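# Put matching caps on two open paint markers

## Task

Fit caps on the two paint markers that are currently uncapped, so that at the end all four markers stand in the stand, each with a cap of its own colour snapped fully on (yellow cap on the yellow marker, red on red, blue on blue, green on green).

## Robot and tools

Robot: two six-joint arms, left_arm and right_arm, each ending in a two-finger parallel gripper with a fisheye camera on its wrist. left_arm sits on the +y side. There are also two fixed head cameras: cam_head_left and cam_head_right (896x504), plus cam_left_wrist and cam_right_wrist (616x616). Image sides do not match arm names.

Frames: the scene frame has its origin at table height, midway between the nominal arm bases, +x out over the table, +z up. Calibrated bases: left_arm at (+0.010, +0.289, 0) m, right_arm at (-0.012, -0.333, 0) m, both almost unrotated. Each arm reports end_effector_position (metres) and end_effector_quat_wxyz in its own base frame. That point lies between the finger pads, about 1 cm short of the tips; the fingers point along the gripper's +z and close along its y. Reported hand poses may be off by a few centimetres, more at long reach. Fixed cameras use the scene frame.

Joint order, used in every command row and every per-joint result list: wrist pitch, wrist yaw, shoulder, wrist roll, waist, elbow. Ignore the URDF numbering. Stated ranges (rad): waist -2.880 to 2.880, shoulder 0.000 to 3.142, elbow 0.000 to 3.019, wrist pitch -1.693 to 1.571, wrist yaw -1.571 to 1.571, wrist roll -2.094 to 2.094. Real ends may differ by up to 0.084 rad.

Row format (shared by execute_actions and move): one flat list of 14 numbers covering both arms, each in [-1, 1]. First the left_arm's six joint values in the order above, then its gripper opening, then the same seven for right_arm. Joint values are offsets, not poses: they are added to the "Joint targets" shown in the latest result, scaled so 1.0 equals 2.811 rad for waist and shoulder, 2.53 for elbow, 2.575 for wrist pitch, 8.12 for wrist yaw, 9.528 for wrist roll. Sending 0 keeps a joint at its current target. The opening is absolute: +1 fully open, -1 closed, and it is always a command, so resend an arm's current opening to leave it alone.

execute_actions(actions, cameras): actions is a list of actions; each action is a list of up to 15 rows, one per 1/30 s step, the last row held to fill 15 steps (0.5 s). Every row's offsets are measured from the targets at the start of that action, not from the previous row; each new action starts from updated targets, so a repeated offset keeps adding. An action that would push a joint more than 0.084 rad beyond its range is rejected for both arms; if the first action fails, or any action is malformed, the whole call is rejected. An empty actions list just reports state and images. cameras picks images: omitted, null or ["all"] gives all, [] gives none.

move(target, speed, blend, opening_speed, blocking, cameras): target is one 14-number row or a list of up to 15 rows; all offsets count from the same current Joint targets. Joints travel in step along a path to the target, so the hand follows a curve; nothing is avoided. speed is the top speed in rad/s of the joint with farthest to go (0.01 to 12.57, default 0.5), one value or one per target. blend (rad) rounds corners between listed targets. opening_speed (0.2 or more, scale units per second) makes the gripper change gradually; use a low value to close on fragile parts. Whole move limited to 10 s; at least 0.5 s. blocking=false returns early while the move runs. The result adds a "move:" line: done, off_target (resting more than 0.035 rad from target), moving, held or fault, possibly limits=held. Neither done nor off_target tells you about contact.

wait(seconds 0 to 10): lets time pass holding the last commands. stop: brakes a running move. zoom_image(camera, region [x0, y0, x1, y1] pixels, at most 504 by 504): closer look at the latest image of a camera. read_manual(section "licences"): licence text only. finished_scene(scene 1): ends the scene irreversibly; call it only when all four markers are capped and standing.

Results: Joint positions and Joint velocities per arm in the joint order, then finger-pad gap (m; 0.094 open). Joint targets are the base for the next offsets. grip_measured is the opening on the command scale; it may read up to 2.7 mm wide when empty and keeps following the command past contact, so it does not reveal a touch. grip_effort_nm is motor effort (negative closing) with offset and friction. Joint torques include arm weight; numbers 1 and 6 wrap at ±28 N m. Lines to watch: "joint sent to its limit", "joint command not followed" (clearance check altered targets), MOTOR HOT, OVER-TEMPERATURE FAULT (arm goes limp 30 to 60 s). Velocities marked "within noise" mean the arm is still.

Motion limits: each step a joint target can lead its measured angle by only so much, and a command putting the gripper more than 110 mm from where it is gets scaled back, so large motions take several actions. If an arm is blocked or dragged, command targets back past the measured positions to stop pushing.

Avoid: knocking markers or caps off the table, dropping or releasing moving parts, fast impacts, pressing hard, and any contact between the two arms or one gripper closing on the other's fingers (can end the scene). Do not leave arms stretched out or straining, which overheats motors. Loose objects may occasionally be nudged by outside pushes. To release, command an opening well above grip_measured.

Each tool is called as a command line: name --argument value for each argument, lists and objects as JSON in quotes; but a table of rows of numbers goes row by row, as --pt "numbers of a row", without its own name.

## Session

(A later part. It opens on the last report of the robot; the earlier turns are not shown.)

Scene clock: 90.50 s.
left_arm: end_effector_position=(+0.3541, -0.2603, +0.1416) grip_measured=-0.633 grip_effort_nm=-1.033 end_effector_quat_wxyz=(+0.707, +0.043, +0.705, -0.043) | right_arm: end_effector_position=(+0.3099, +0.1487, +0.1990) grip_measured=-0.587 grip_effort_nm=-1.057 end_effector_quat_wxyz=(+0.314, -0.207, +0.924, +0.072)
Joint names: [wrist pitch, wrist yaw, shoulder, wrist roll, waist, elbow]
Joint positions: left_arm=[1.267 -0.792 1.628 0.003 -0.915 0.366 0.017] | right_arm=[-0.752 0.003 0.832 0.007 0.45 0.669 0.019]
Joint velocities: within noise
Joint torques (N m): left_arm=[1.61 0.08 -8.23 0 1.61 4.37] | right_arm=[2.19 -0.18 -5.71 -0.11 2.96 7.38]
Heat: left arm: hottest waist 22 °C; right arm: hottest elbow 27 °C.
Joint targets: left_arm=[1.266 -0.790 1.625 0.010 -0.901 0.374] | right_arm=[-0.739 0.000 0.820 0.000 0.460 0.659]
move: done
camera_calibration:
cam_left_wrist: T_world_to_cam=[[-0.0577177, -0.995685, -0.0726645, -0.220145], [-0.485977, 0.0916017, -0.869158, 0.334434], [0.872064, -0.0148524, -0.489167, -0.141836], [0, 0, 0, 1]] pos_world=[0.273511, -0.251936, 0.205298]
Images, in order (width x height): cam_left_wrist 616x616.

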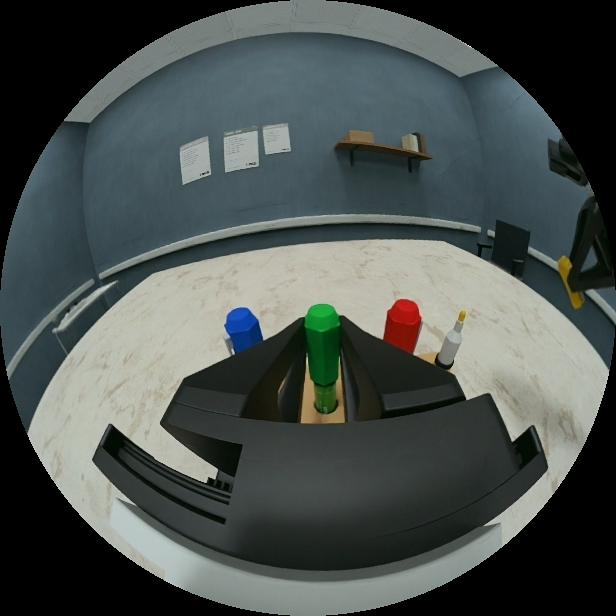

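move --target '[0, 0, 0, 0, 0, 0, -0.25, 0, 0, 0, 0, 0, 0, -0.8]' --opening_speed 0.4 --cameras '["cam_left_wrist", "cam_right_wrist"]'

zoom_image --camera "cam_left_wrist" --region '[270, 290, 390, 430]'

zoom_image --camera "cam_right_wrist" --region '[130, 180, 190, 235]'

Scene clock: 91.90 s.
left_arm: end_effector_position=(+0.3541, -0.2603, +0.1416) grip_measured=-0.253 grip_effort_nm=0.144 end_effector_quat_wxyz=(+0.707, +0.043, +0.705, -0.044) | right_arm: end_effector_position=(+0.3099, +0.1487, +0.1990) grip_measured=-0.587 grip_effort_nm=-1.057 end_effector_quat_wxyz=(+0.314, -0.207, +0.924, +0.072)
Joint names: [wrist pitch, wrist yaw, shoulder, wrist roll, waist, elbow]
Joint positions: left_arm=[1.267 -0.792 1.628 0.003 -0.915 0.366 0.035] | right_arm=[-0.752 0.003 0.832 0.007 0.45 0.669 0.019]
Joint velocities: within noise
Joint torques (N m): left_arm=[1.62 0.07 -8.18 0 1.67 4.4] | right_arm=[2.19 -0.18 -5.77 -0.11 2.96 7.36]
Heat: left arm: hottest waist 22 °C; right arm: hottest elbow 27 °C.
Joint targets: left_arm=[1.266 -0.790 1.626 0.010 -0.901 0.374] | right_arm=[-0.739 0.000 0.820 0.000 0.460 0.659]
move: done
camera_calibration:
cam_left_wrist: T_world_to_cam=[[-0.0580779, -0.995662, -0.0726944, -0.220134], [-0.485942, 0.0918036, -0.869156, 0.334485], [0.872059, -0.0151535, -0.489166, -0.141913], [0, 0, 0, 1]] pos_world=[0.273512, -0.252036, 0.205298]
cam_right_wrist: T_world_to_cam=[[0.403866, -0.912205, -0.0691033, 0.0280145], [-0.910733, -0.393783, -0.124501, 0.380079], [0.0863586, 0.113216, -0.98981, 0.250705], [0, 0, 0, 1]] pos_world=[0.313186, 0.14684, 0.297406]
Images, in order (width x height): cam_left_wrist 616x616, cam_right_wrist 616x616.

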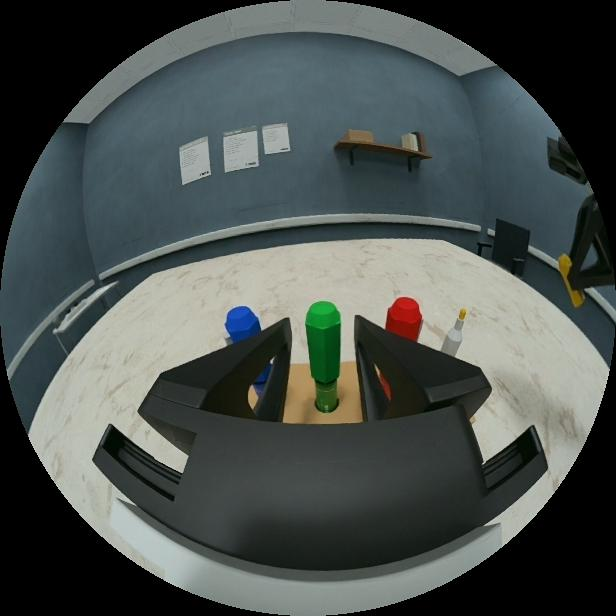

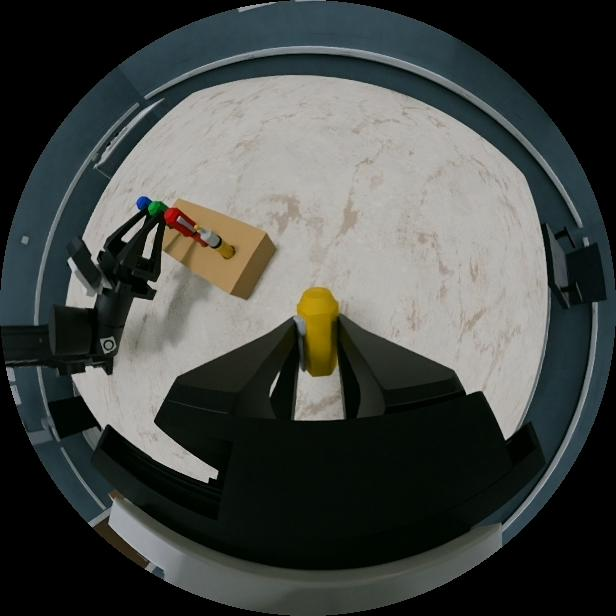

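Scaled by 3.600 from the camera's 616x616 image, which has a finer 880x880 frame.

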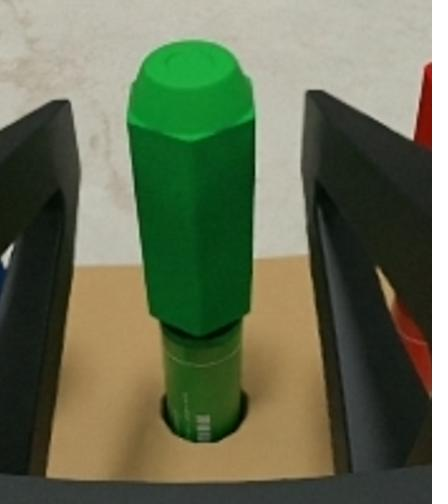

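Scaled by 8.400 from the camera's 616x616 image, which has a finer 880x880 frame.

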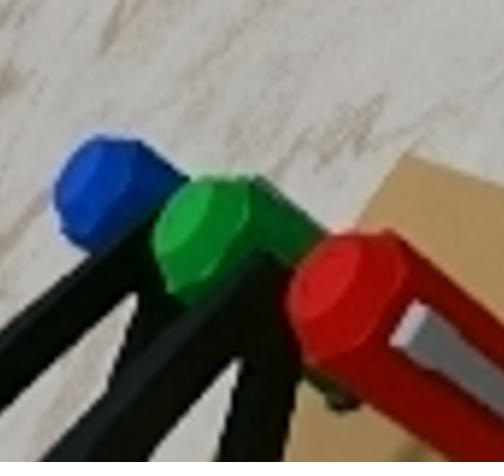

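zoom_image --camera "cam_left_wrist" --region '[370, 290, 430, 410]'

zoom_image --camera "cam_left_wrist" --region '[215, 295, 285, 415]'

zoom_image --camera "cam_left_wrist" --region '[295, 295, 355, 415]'

Scaled by 4.200 from the camera's 616x616 image, which has a finer 880x880 frame.

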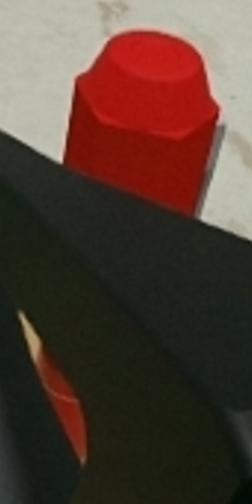

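Scaled by 4.200 from the camera's 616x616 image, which has a finer 880x880 frame.

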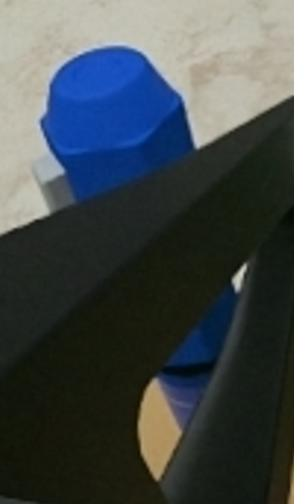

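Scaled by 4.200 from the camera's 616x616 image, which has a finer 880x880 frame.

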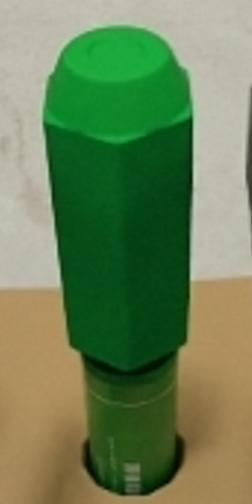

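move --pt "0 0 0 0 -0.0089 0 -0.25 0 0 0 0 0 0 -0.8" --pt "0.01553 -0.00998 -0.01494 0 -0.03735 -0.02372 -0.25 0 0 0 0 0 0 -0.8" --speed '[0.08, 0.08]' --cameras '["cam_left_wrist"]'

Scene clock: 94.67 s.
left_arm: end_effector_position=(+0.3247, -0.2576, +0.1407) grip_measured=-0.253 grip_effort_nm=0.144 end_effector_quat_wxyz=(+0.706, +0.044, +0.705, -0.043) | right_arm: end_effector_position=(+0.3099, +0.1487, +0.1990) grip_measured=-0.587 grip_effort_nm=-1.057 end_effector_quat_wxyz=(+0.314, -0.207, +0.924, +0.072)
Joint names: [wrist pitch, wrist yaw, shoulder, wrist roll, waist, elbow]
Joint positions: left_arm=[1.287 -0.868 1.6 0.003 -0.992 0.314 0.035] | right_arm=[-0.752 0.003 0.832 0.007 0.45 0.669 0.019]
Joint velocities: within noise
Joint torques (N m): left_arm=[2.28 -0.13 -8.53 0 -0.62 3.54] | right_arm=[2.21 -0.18 -5.71 -0.11 2.96 7.35]
Heat: left arm: hottest waist 22 °C; right arm: hottest elbow 27 °C.
Joint targets: left_arm=[1.306 -0.871 1.583 0.010 -1.006 0.314] | right_arm=[-0.739 0.000 0.820 0.000 0.460 0.659]
move: done
camera_calibration:
cam_left_wrist: T_world_to_cam=[[-0.0586172, -0.995468, -0.074885, -0.218671], [-0.487597, 0.0940073, -0.867993, 0.32012], [0.871099, -0.0143656, -0.490898, -0.115879], [0, 0, 0, 1]] pos_world=[0.244214, -0.249438, 0.204601]
Images, in order (width x height): cam_left_wrist 616x616.

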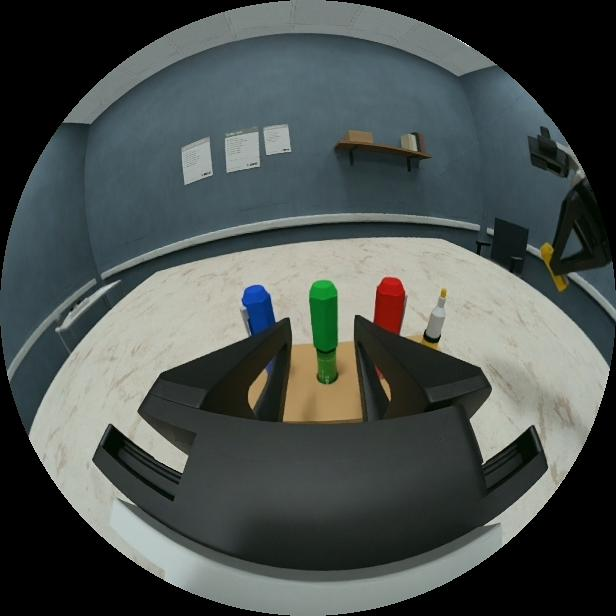

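zoom_image --camera "cam_left_wrist" --region '[290, 270, 350, 400]'

zoom_image --camera "cam_left_wrist" --region '[230, 270, 300, 400]'

zoom_image --camera "cam_left_wrist" --region '[360, 270, 450, 400]'

Scaled by 3.877 from the camera's 616x616 image, which has a finer 880x880 frame.

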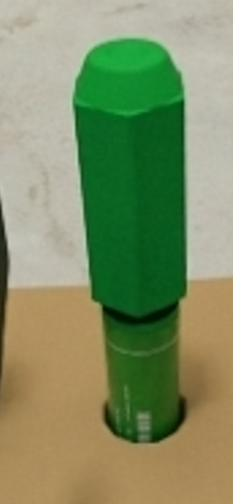

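Scaled by 3.877 from the camera's 616x616 image, which has a finer 880x880 frame.

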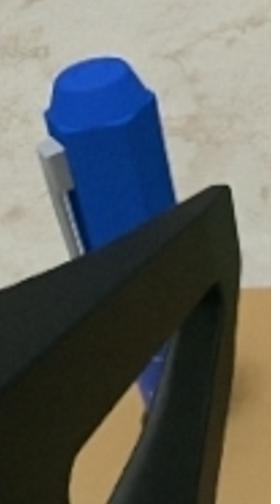

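Scaled by 3.877 from the camera's 616x616 image, which has a finer 880x880 frame.

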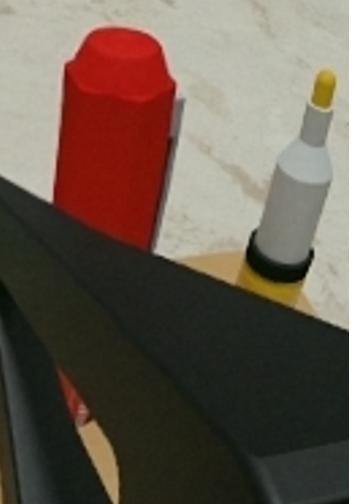

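move --pt "-0.09436 -0.01268 -0.09232 0 -0.03665 -0.01462 -0.25 0 0 0 0 0 0 -0.8" --pt "-0.17203 -0.01268 -0.16347 0 -0.03665 -0.01462 -0.25 0 0 0 0 0 0 -0.8" --pt "-0.17203 -0.01268 -0.16347 0 0.1768 -0.01462 -0.25 0 0 0 0 0 0 -0.8" --speed '[0.3, 0.35, 0.5]' --blend '[0.03, 0.05, 0]'

zoom_image --camera "cam_head_left" --region '[385, 250, 465, 310]'

zoom_image --camera "cam_head_right" --region '[385, 250, 465, 310]'

zoom_image --camera "cam_right_wrist" --region '[130, 180, 250, 270]'

Scene clock: 98.53 s.
left_arm: end_effector_position=(+0.3681, -0.0488, +0.2142) grip_measured=-0.253 grip_effort_nm=0.139 end_effector_quat_wxyz=(+0.691, -0.159, +0.687, +0.157) | right_arm: end_effector_position=(+0.3099, +0.1487, +0.1990) grip_measured=-0.587 grip_effort_nm=-1.057 end_effector_quat_wxyz=(+0.314, -0.207, +0.924, +0.072)
Joint names: [wrist pitch, wrist yaw, shoulder, wrist roll, waist, elbow]
Joint positions: left_arm=[0.868 -0.973 1.134 0.003 -0.523 0.274 0.035] | right_arm=[-0.752 0.003 0.832 0.007 0.45 0.669 0.019]
Joint velocities: within noise
Joint torques (N m): left_arm=[1.37 -0.08 -4.95 0 1.55 6.71] | right_arm=[2.22 -0.19 -5.71 -0.11 2.96 7.36]
Heat: left arm: hottest waist 22 °C; right arm: hottest elbow 28 °C.
Joint targets: left_arm=[0.863 -0.974 1.124 0.010 -0.509 0.277] | right_arm=[-0.739 0.000 0.820 0.000 0.460 0.659]
move: done
camera_calibration:
cam_left_wrist: T_world_to_cam=[[0.490767, -0.868535, -0.0692459, -0.200029], [-0.455905, -0.188256, -0.869891, 0.360421], [0.742495, 0.458484, -0.488359, -0.0448074], [0, 0, 0, 1]] pos_world=[0.295754, -0.0853373, 0.277793]
cam_right_wrist: T_world_to_cam=[[0.403866, -0.912205, -0.0691033, 0.0280145], [-0.910733, -0.393783, -0.124501, 0.380079], [0.0863586, 0.113216, -0.98981, 0.250705], [0, 0, 0, 1]] pos_world=[0.313186, 0.14684, 0.297406]

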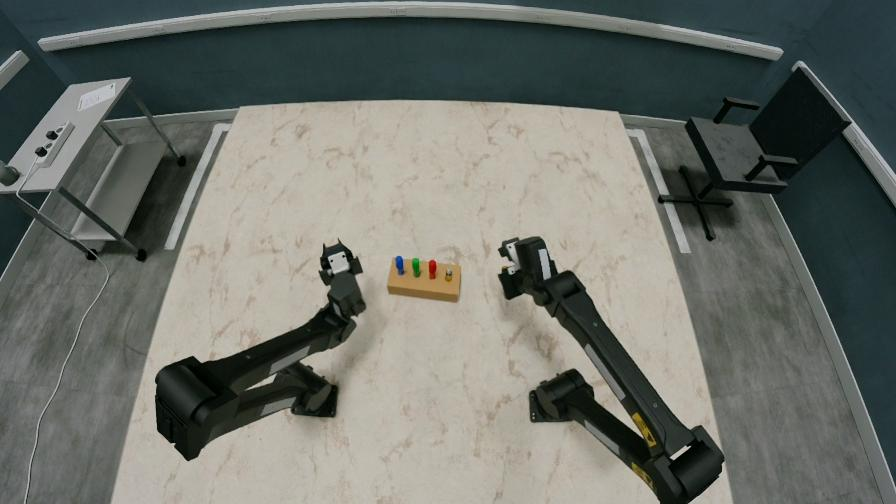

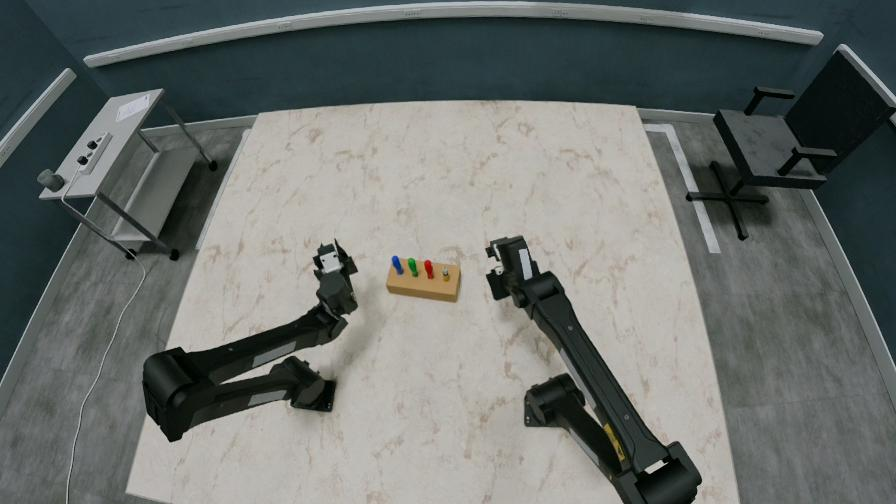

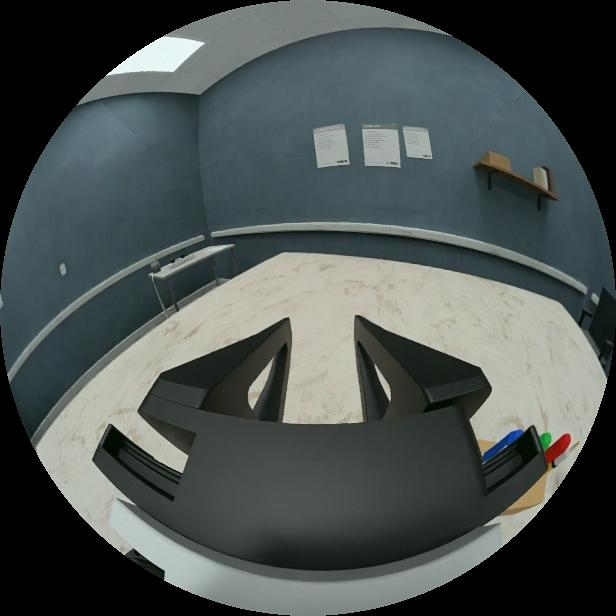

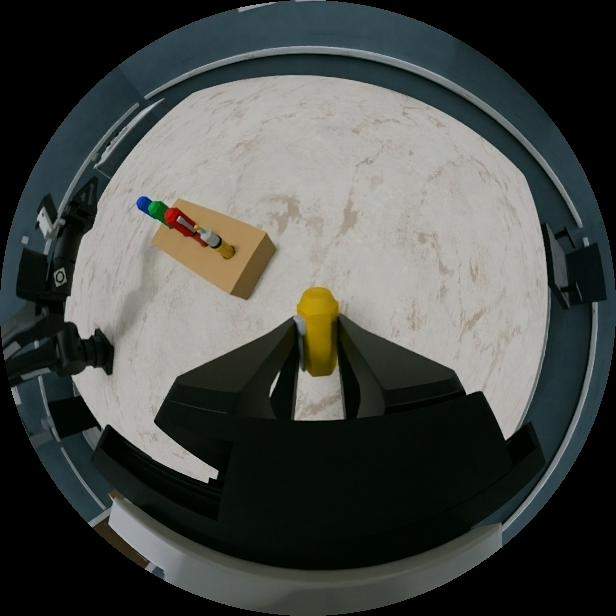

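Scaled by 6.300 from the camera's 896x504 image, which has a finer 1280x720 frame.

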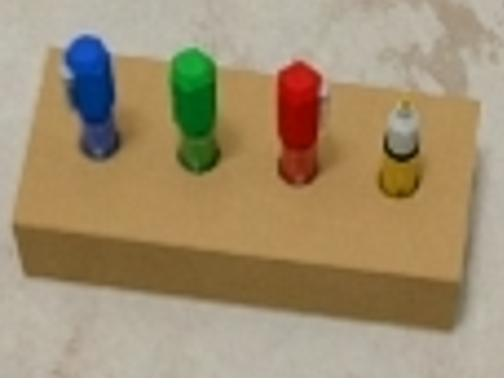

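Scaled by 6.300 from the camera's 896x504 image, which has a finer 1280x720 frame.

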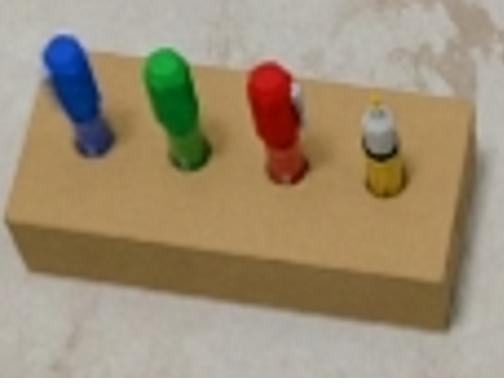

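Scaled by 4.200 from the camera's 616x616 image, which has a finer 880x880 frame.

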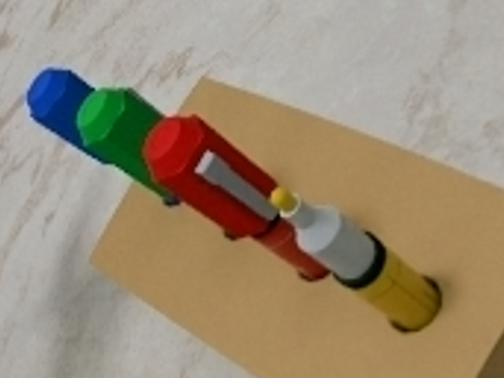

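zoom_image --camera "cam_right_wrist" --region '[285, 275, 355, 335]'

zoom_image --camera "cam_right_wrist" --region '[285, 330, 355, 390]'

Scaled by 7.200 from the camera's 616x616 image, which has a finer 880x880 frame.

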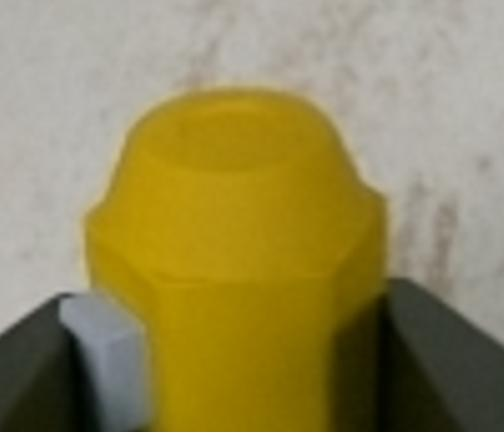

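Scaled by 7.200 from the camera's 616x616 image, which has a finer 880x880 frame.

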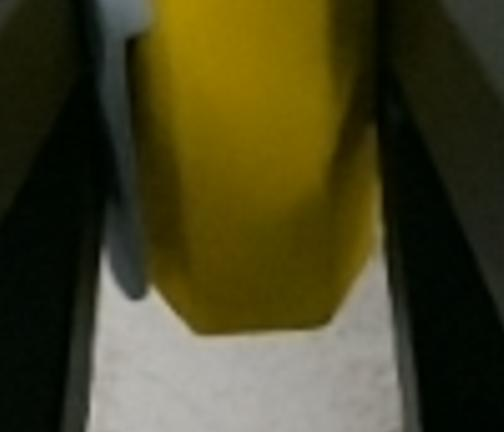

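move --pt "-0.3235 0.05961 -0.06652 0 0.00534 0.06838 -0.6 0.27922 0.08017 0.06403 0 0.12647 -0.03538 -0.8" --pt "-0.64971 0.12032 -0.14123 0 0.01067 0.15336 -0.6 0.68311 0.16034 0.24208 0 0.25969 -0.07747 -0.8" --speed '[0.7, 0.6]' --blend '[0.15, 0]' --opening_speed 0.4

Scene clock: 104.87 s.
left_arm: end_effector_position=(+0.2744, -0.1484, +0.1895) grip_measured=-0.597 grip_effort_nm=-0.144 end_effector_quat_wxyz=(+0.306, +0.234, +0.920, -0.077) | right_arm: end_effector_position=(+0.2974, +0.2876, +0.1903) grip_measured=-0.587 grip_effort_nm=-1.057 end_effector_quat_wxyz=(+0.706, +0.043, +0.706, -0.039)
Joint names: [wrist pitch, wrist yaw, shoulder, wrist roll, waist, elbow]
Joint positions: left_arm=[-0.804 0 0.734 0.003 -0.494 0.608 0.019] | right_arm=[1.006 1.298 1.479 0.007 1.182 0.471 0.019]
Joint velocities: within noise
Joint torques (N m): left_arm=[1.14 0.12 -2.78 0 1.73 13.59] | right_arm=[2.29 0.13 -8.76 -0.11 2.84 4.14]
Heat: left arm: hottest waist 22 °C; right arm: hottest elbow 28 °C.
Joint targets: left_arm=[-0.810 0.003 0.727 0.010 -0.479 0.665] | right_arm=[1.020 1.302 1.501 0.000 1.190 0.463]
move: off_target (left_arm); left_arm: the elbow is farthest, 0.057 rad from its target
camera_calibration:
cam_left_wrist: T_world_to_cam=[[-0.491966, -0.865173, -0.0971866, 0.03332], [-0.85704, 0.500904, -0.120738, 0.347876], [0.153141, 0.0238938, -0.987916, 0.250255], [0, 0, 0, 1]] pos_world=[0.276212, -0.151405, 0.292472]
cam_right_wrist: T_world_to_cam=[[-0.0787901, -0.994685, -0.0662815, 0.325873], [-0.497921, 0.0968672, -0.861795, 0.298775], [0.863636, -0.034898, -0.502907, -0.0537612], [0, 0, 0, 1]] pos_world=[0.220872, 0.293324, 0.252045]

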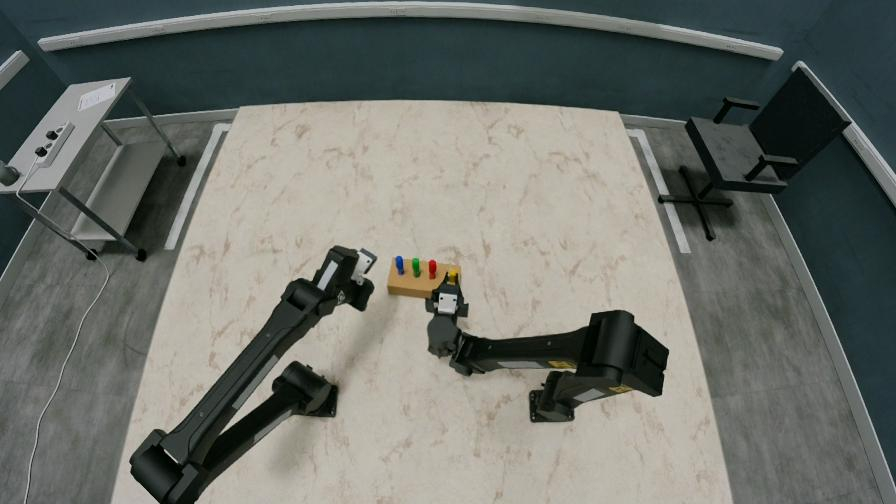

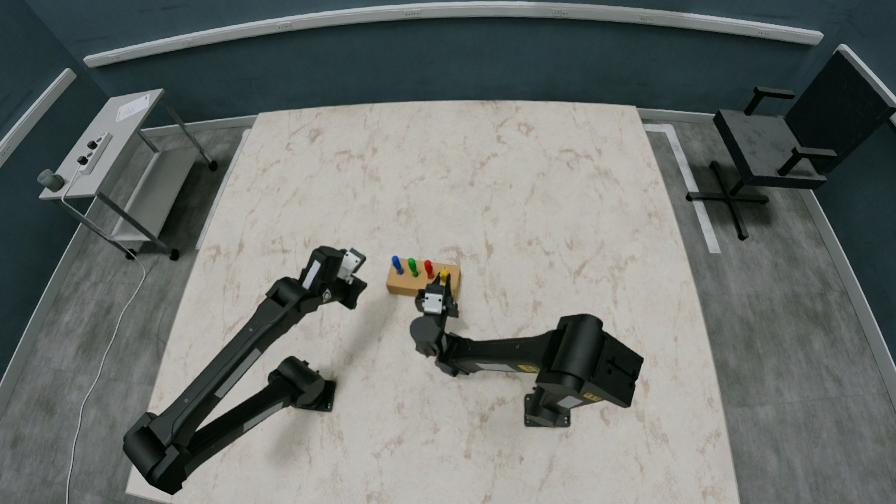

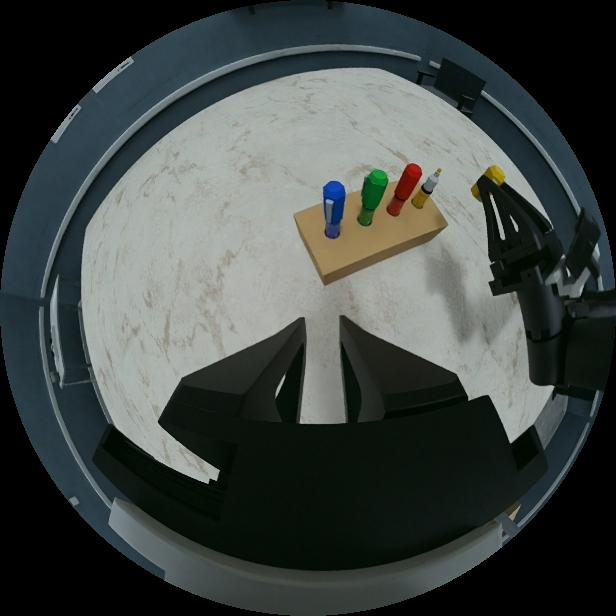

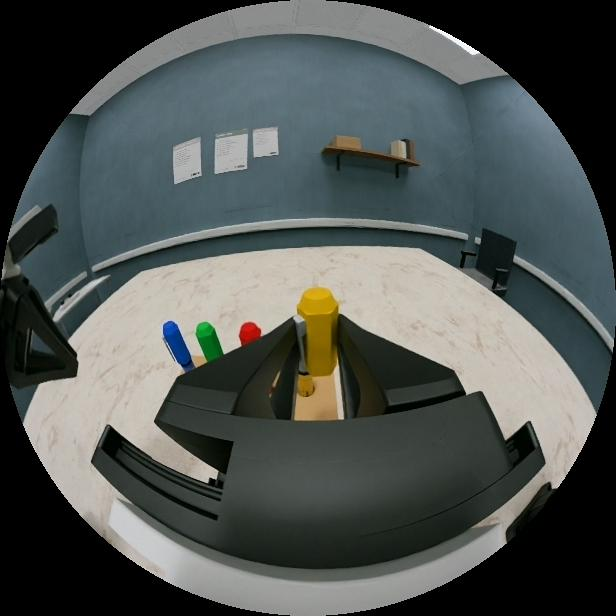

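wait --seconds 0

zoom_image --camera "cam_right_wrist" --region '[270, 270, 390, 430]'

zoom_image --camera "cam_left_wrist" --region '[390, 140, 550, 270]'

Scene clock: 105.67 s.
left_arm: end_effector_position=(+0.2744, -0.1483, +0.1894) grip_measured=-0.597 grip_effort_nm=-0.144 end_effector_quat_wxyz=(+0.305, +0.234, +0.920, -0.076) | right_arm: end_effector_position=(+0.2973, +0.2875, +0.1903) grip_measured=-0.587 grip_effort_nm=-1.057 end_effector_quat_wxyz=(+0.706, +0.043, +0.706, -0.039)
Joint names: [wrist pitch, wrist yaw, shoulder, wrist roll, waist, elbow]
Joint positions: left_arm=[-0.804 0 0.734 0.003 -0.494 0.608 0.019] | right_arm=[1.007 1.298 1.479 0.007 1.182 0.471 0.019]
Joint velocities: within noise
Joint torques (N m): left_arm=[1.13 0.12 -2.78 0.01 1.73 13.57] | right_arm=[2.28 0.13 -8.82 -0.11 2.73 4.14]
Heat: left arm: hottest elbow 23 °C; right arm: hottest elbow 28 °C.
Joint targets: left_arm=[-0.810 0.003 0.727 0.010 -0.479 0.665] | right_arm=[1.020 1.302 1.501 0.000 1.190 0.463]
Tool commands: left_gripper/opening=-0.6 right_gripper/opening=-0.8
camera_calibration:
cam_left_wrist: T_world_to_cam=[[-0.491997, -0.865153, -0.0972064, 0.0332882], [-0.857077, 0.500929, -0.12037, 0.347697], [0.152832, 0.0240919, -0.987959, 0.250398], [0, 0, 0, 1]] pos_world=[0.276112, -0.151405, 0.292471]
cam_right_wrist: T_world_to_cam=[[-0.0792122, -0.994629, -0.0666261, 0.325936], [-0.497792, 0.0973735, -0.861813, 0.298612], [0.863671, -0.0351001, -0.502832, -0.0537321], [0, 0, 0, 1]] pos_world=[0.220872, 0.293222, 0.252045]

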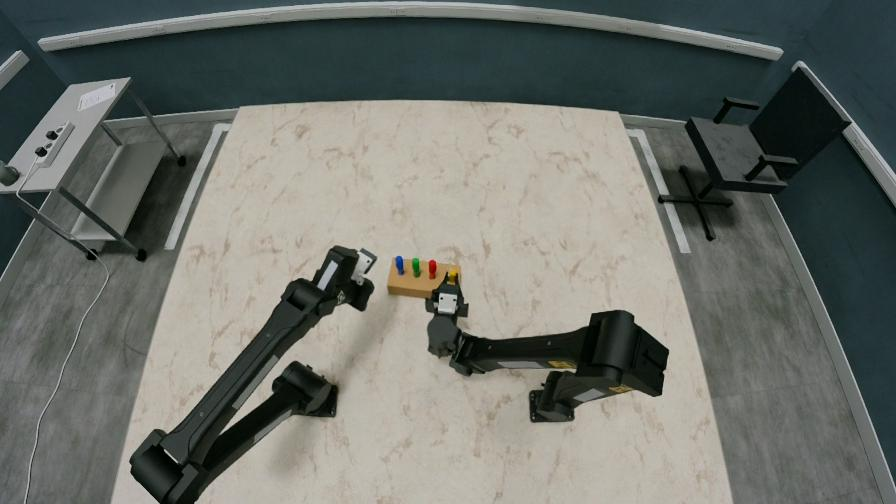

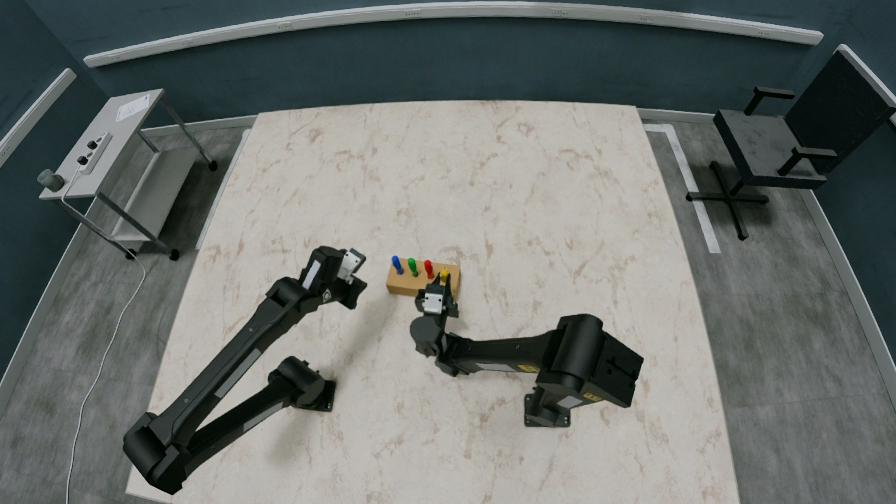

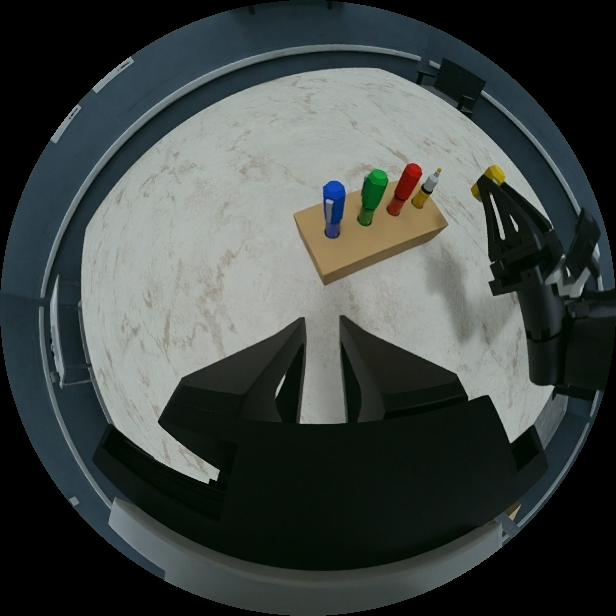

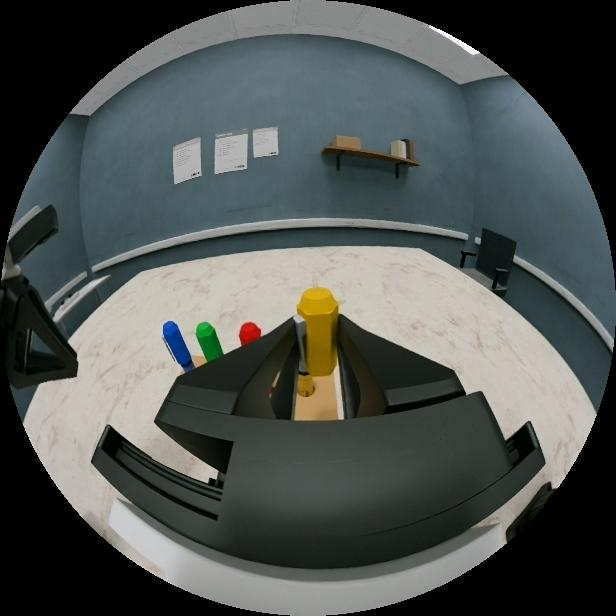

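Scaled by 3.150 from the camera's 616x616 image, which has a finer 880x880 frame.

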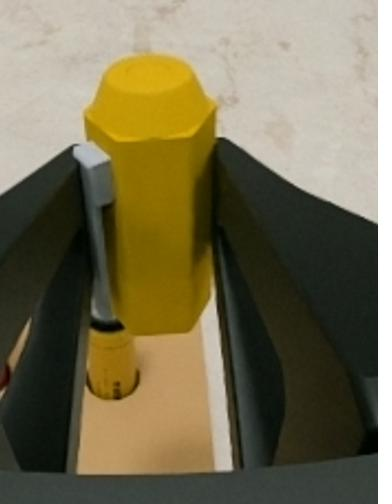

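Scaled by 3.150 from the camera's 616x616 image, which has a finer 880x880 frame.

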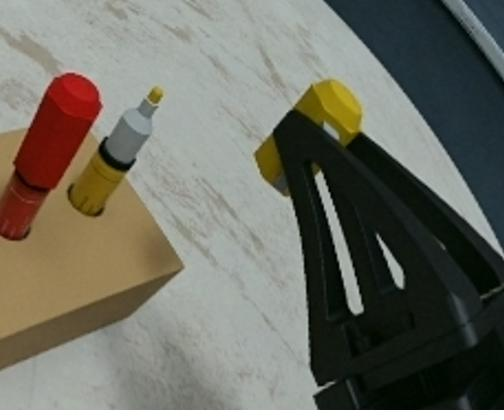

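zoom_image --camera "cam_right_wrist" --region '[150, 300, 270, 400]'

zoom_image --camera "cam_head_left" --region '[380, 245, 480, 325]'

zoom_image --camera "cam_head_right" --region '[380, 245, 480, 325]'

Scaled by 4.200 from the camera's 616x616 image, which has a finer 880x880 frame.

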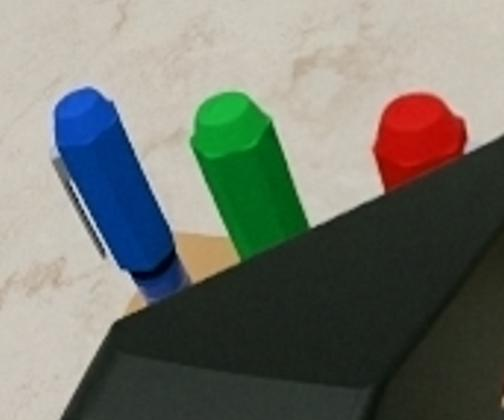

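Scaled by 5.040 from the camera's 896x504 image, which has a finer 1280x720 frame.

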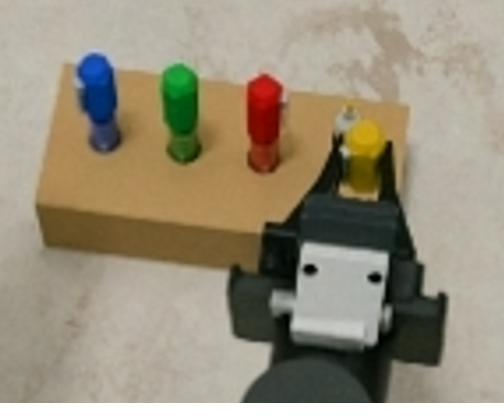

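Scaled by 5.040 from the camera's 896x504 image, which has a finer 1280x720 frame.

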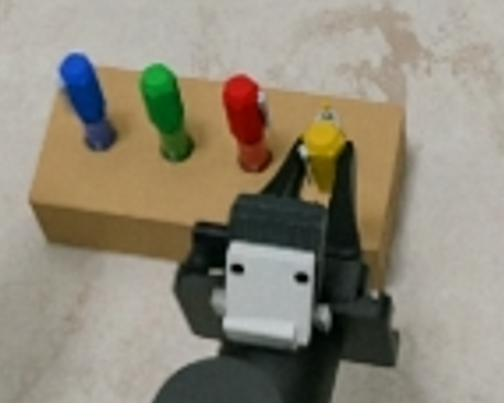

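zoom_image --camera "cam_right_wrist" --region '[290, 280, 350, 400]'

zoom_image --camera "cam_left_wrist" --region '[465, 155, 525, 215]'

zoom_image --camera "cam_head_left" --region '[425, 250, 465, 290]'

zoom_image --camera "cam_head_right" --region '[420, 250, 460, 290]'

Scaled by 4.200 from the camera's 616x616 image, which has a finer 880x880 frame.

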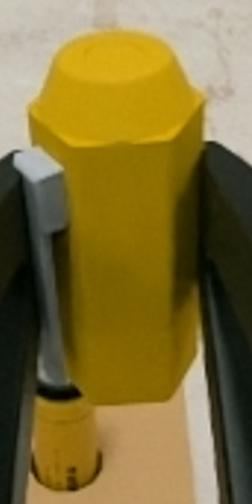

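Scaled by 8.400 from the camera's 616x616 image, which has a finer 880x880 frame.

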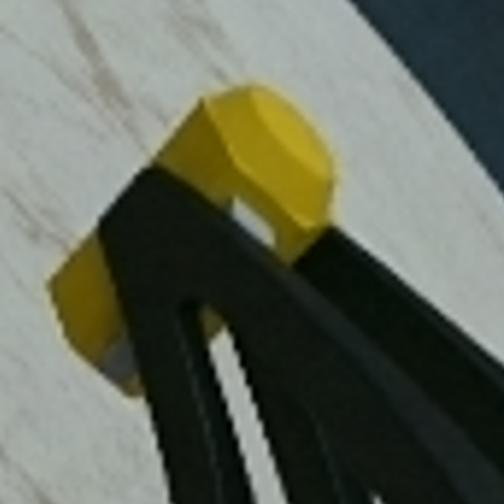

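Scaled by 12.600 from the camera's 896x504 image, which has a finer 1280x720 frame.

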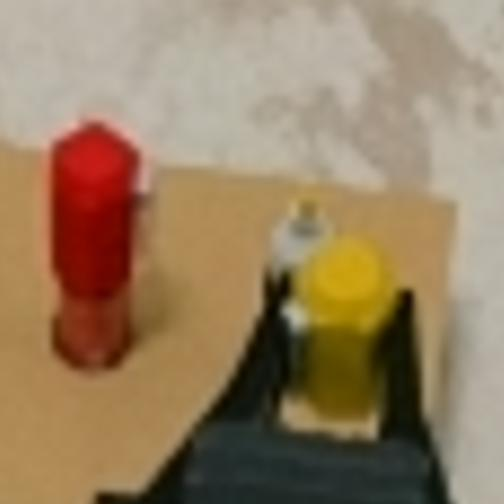

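Scaled by 12.600 from the camera's 896x504 image, which has a finer 1280x720 frame.

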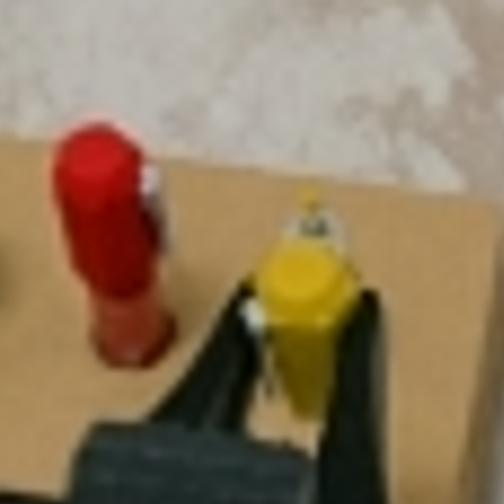

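zoom_image --camera "cam_right_wrist" --region '[290, 362, 330, 402]'

zoom_image --camera "cam_right_wrist" --region '[155, 310, 225, 380]'

zoom_image --camera "cam_left_wrist" --region '[380, 150, 460, 230]'

Scaled by 12.600 from the camera's 616x616 image, which has a finer 880x880 frame.

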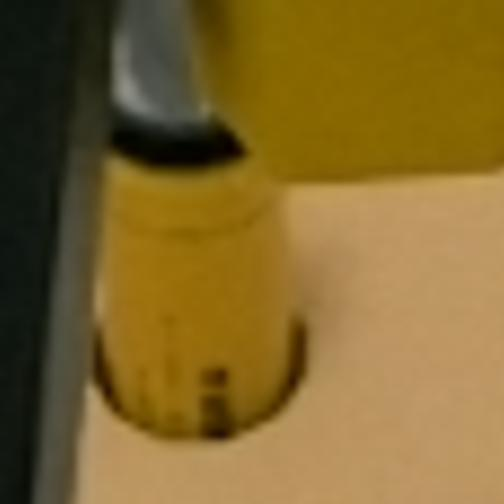

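Scaled by 7.200 from the camera's 616x616 image, which has a finer 880x880 frame.

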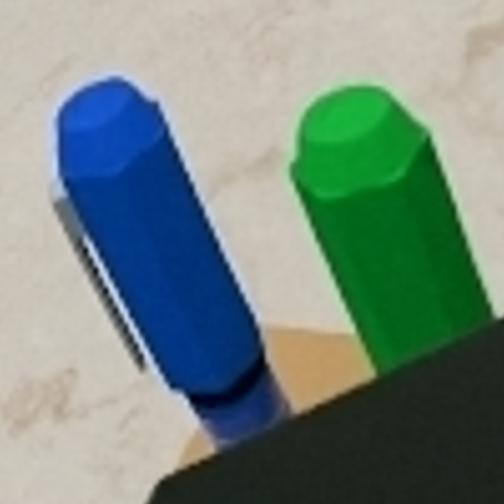

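Scaled by 6.300 from the camera's 616x616 image, which has a finer 880x880 frame.

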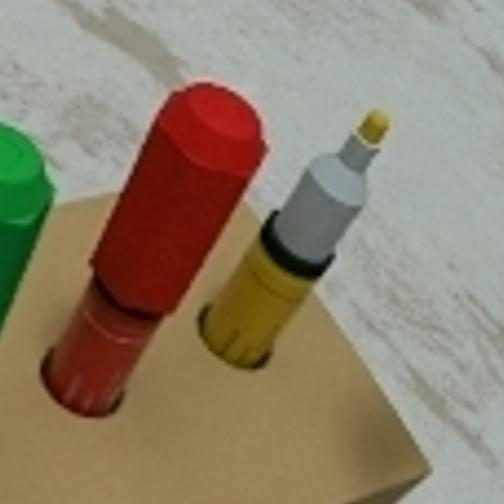

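zoom_image --camera "cam_left_wrist" --region '[315, 155, 395, 235]'

Scaled by 6.300 from the camera's 616x616 image, which has a finer 880x880 frame.

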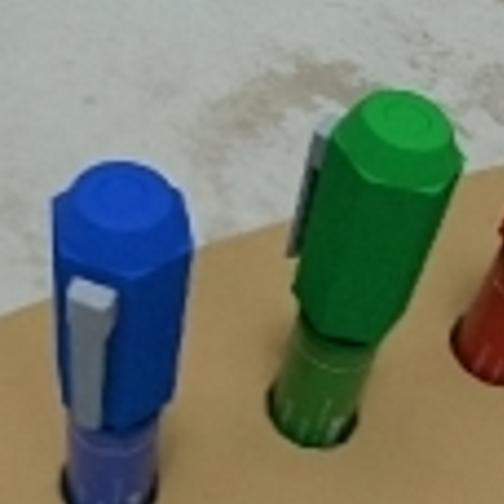

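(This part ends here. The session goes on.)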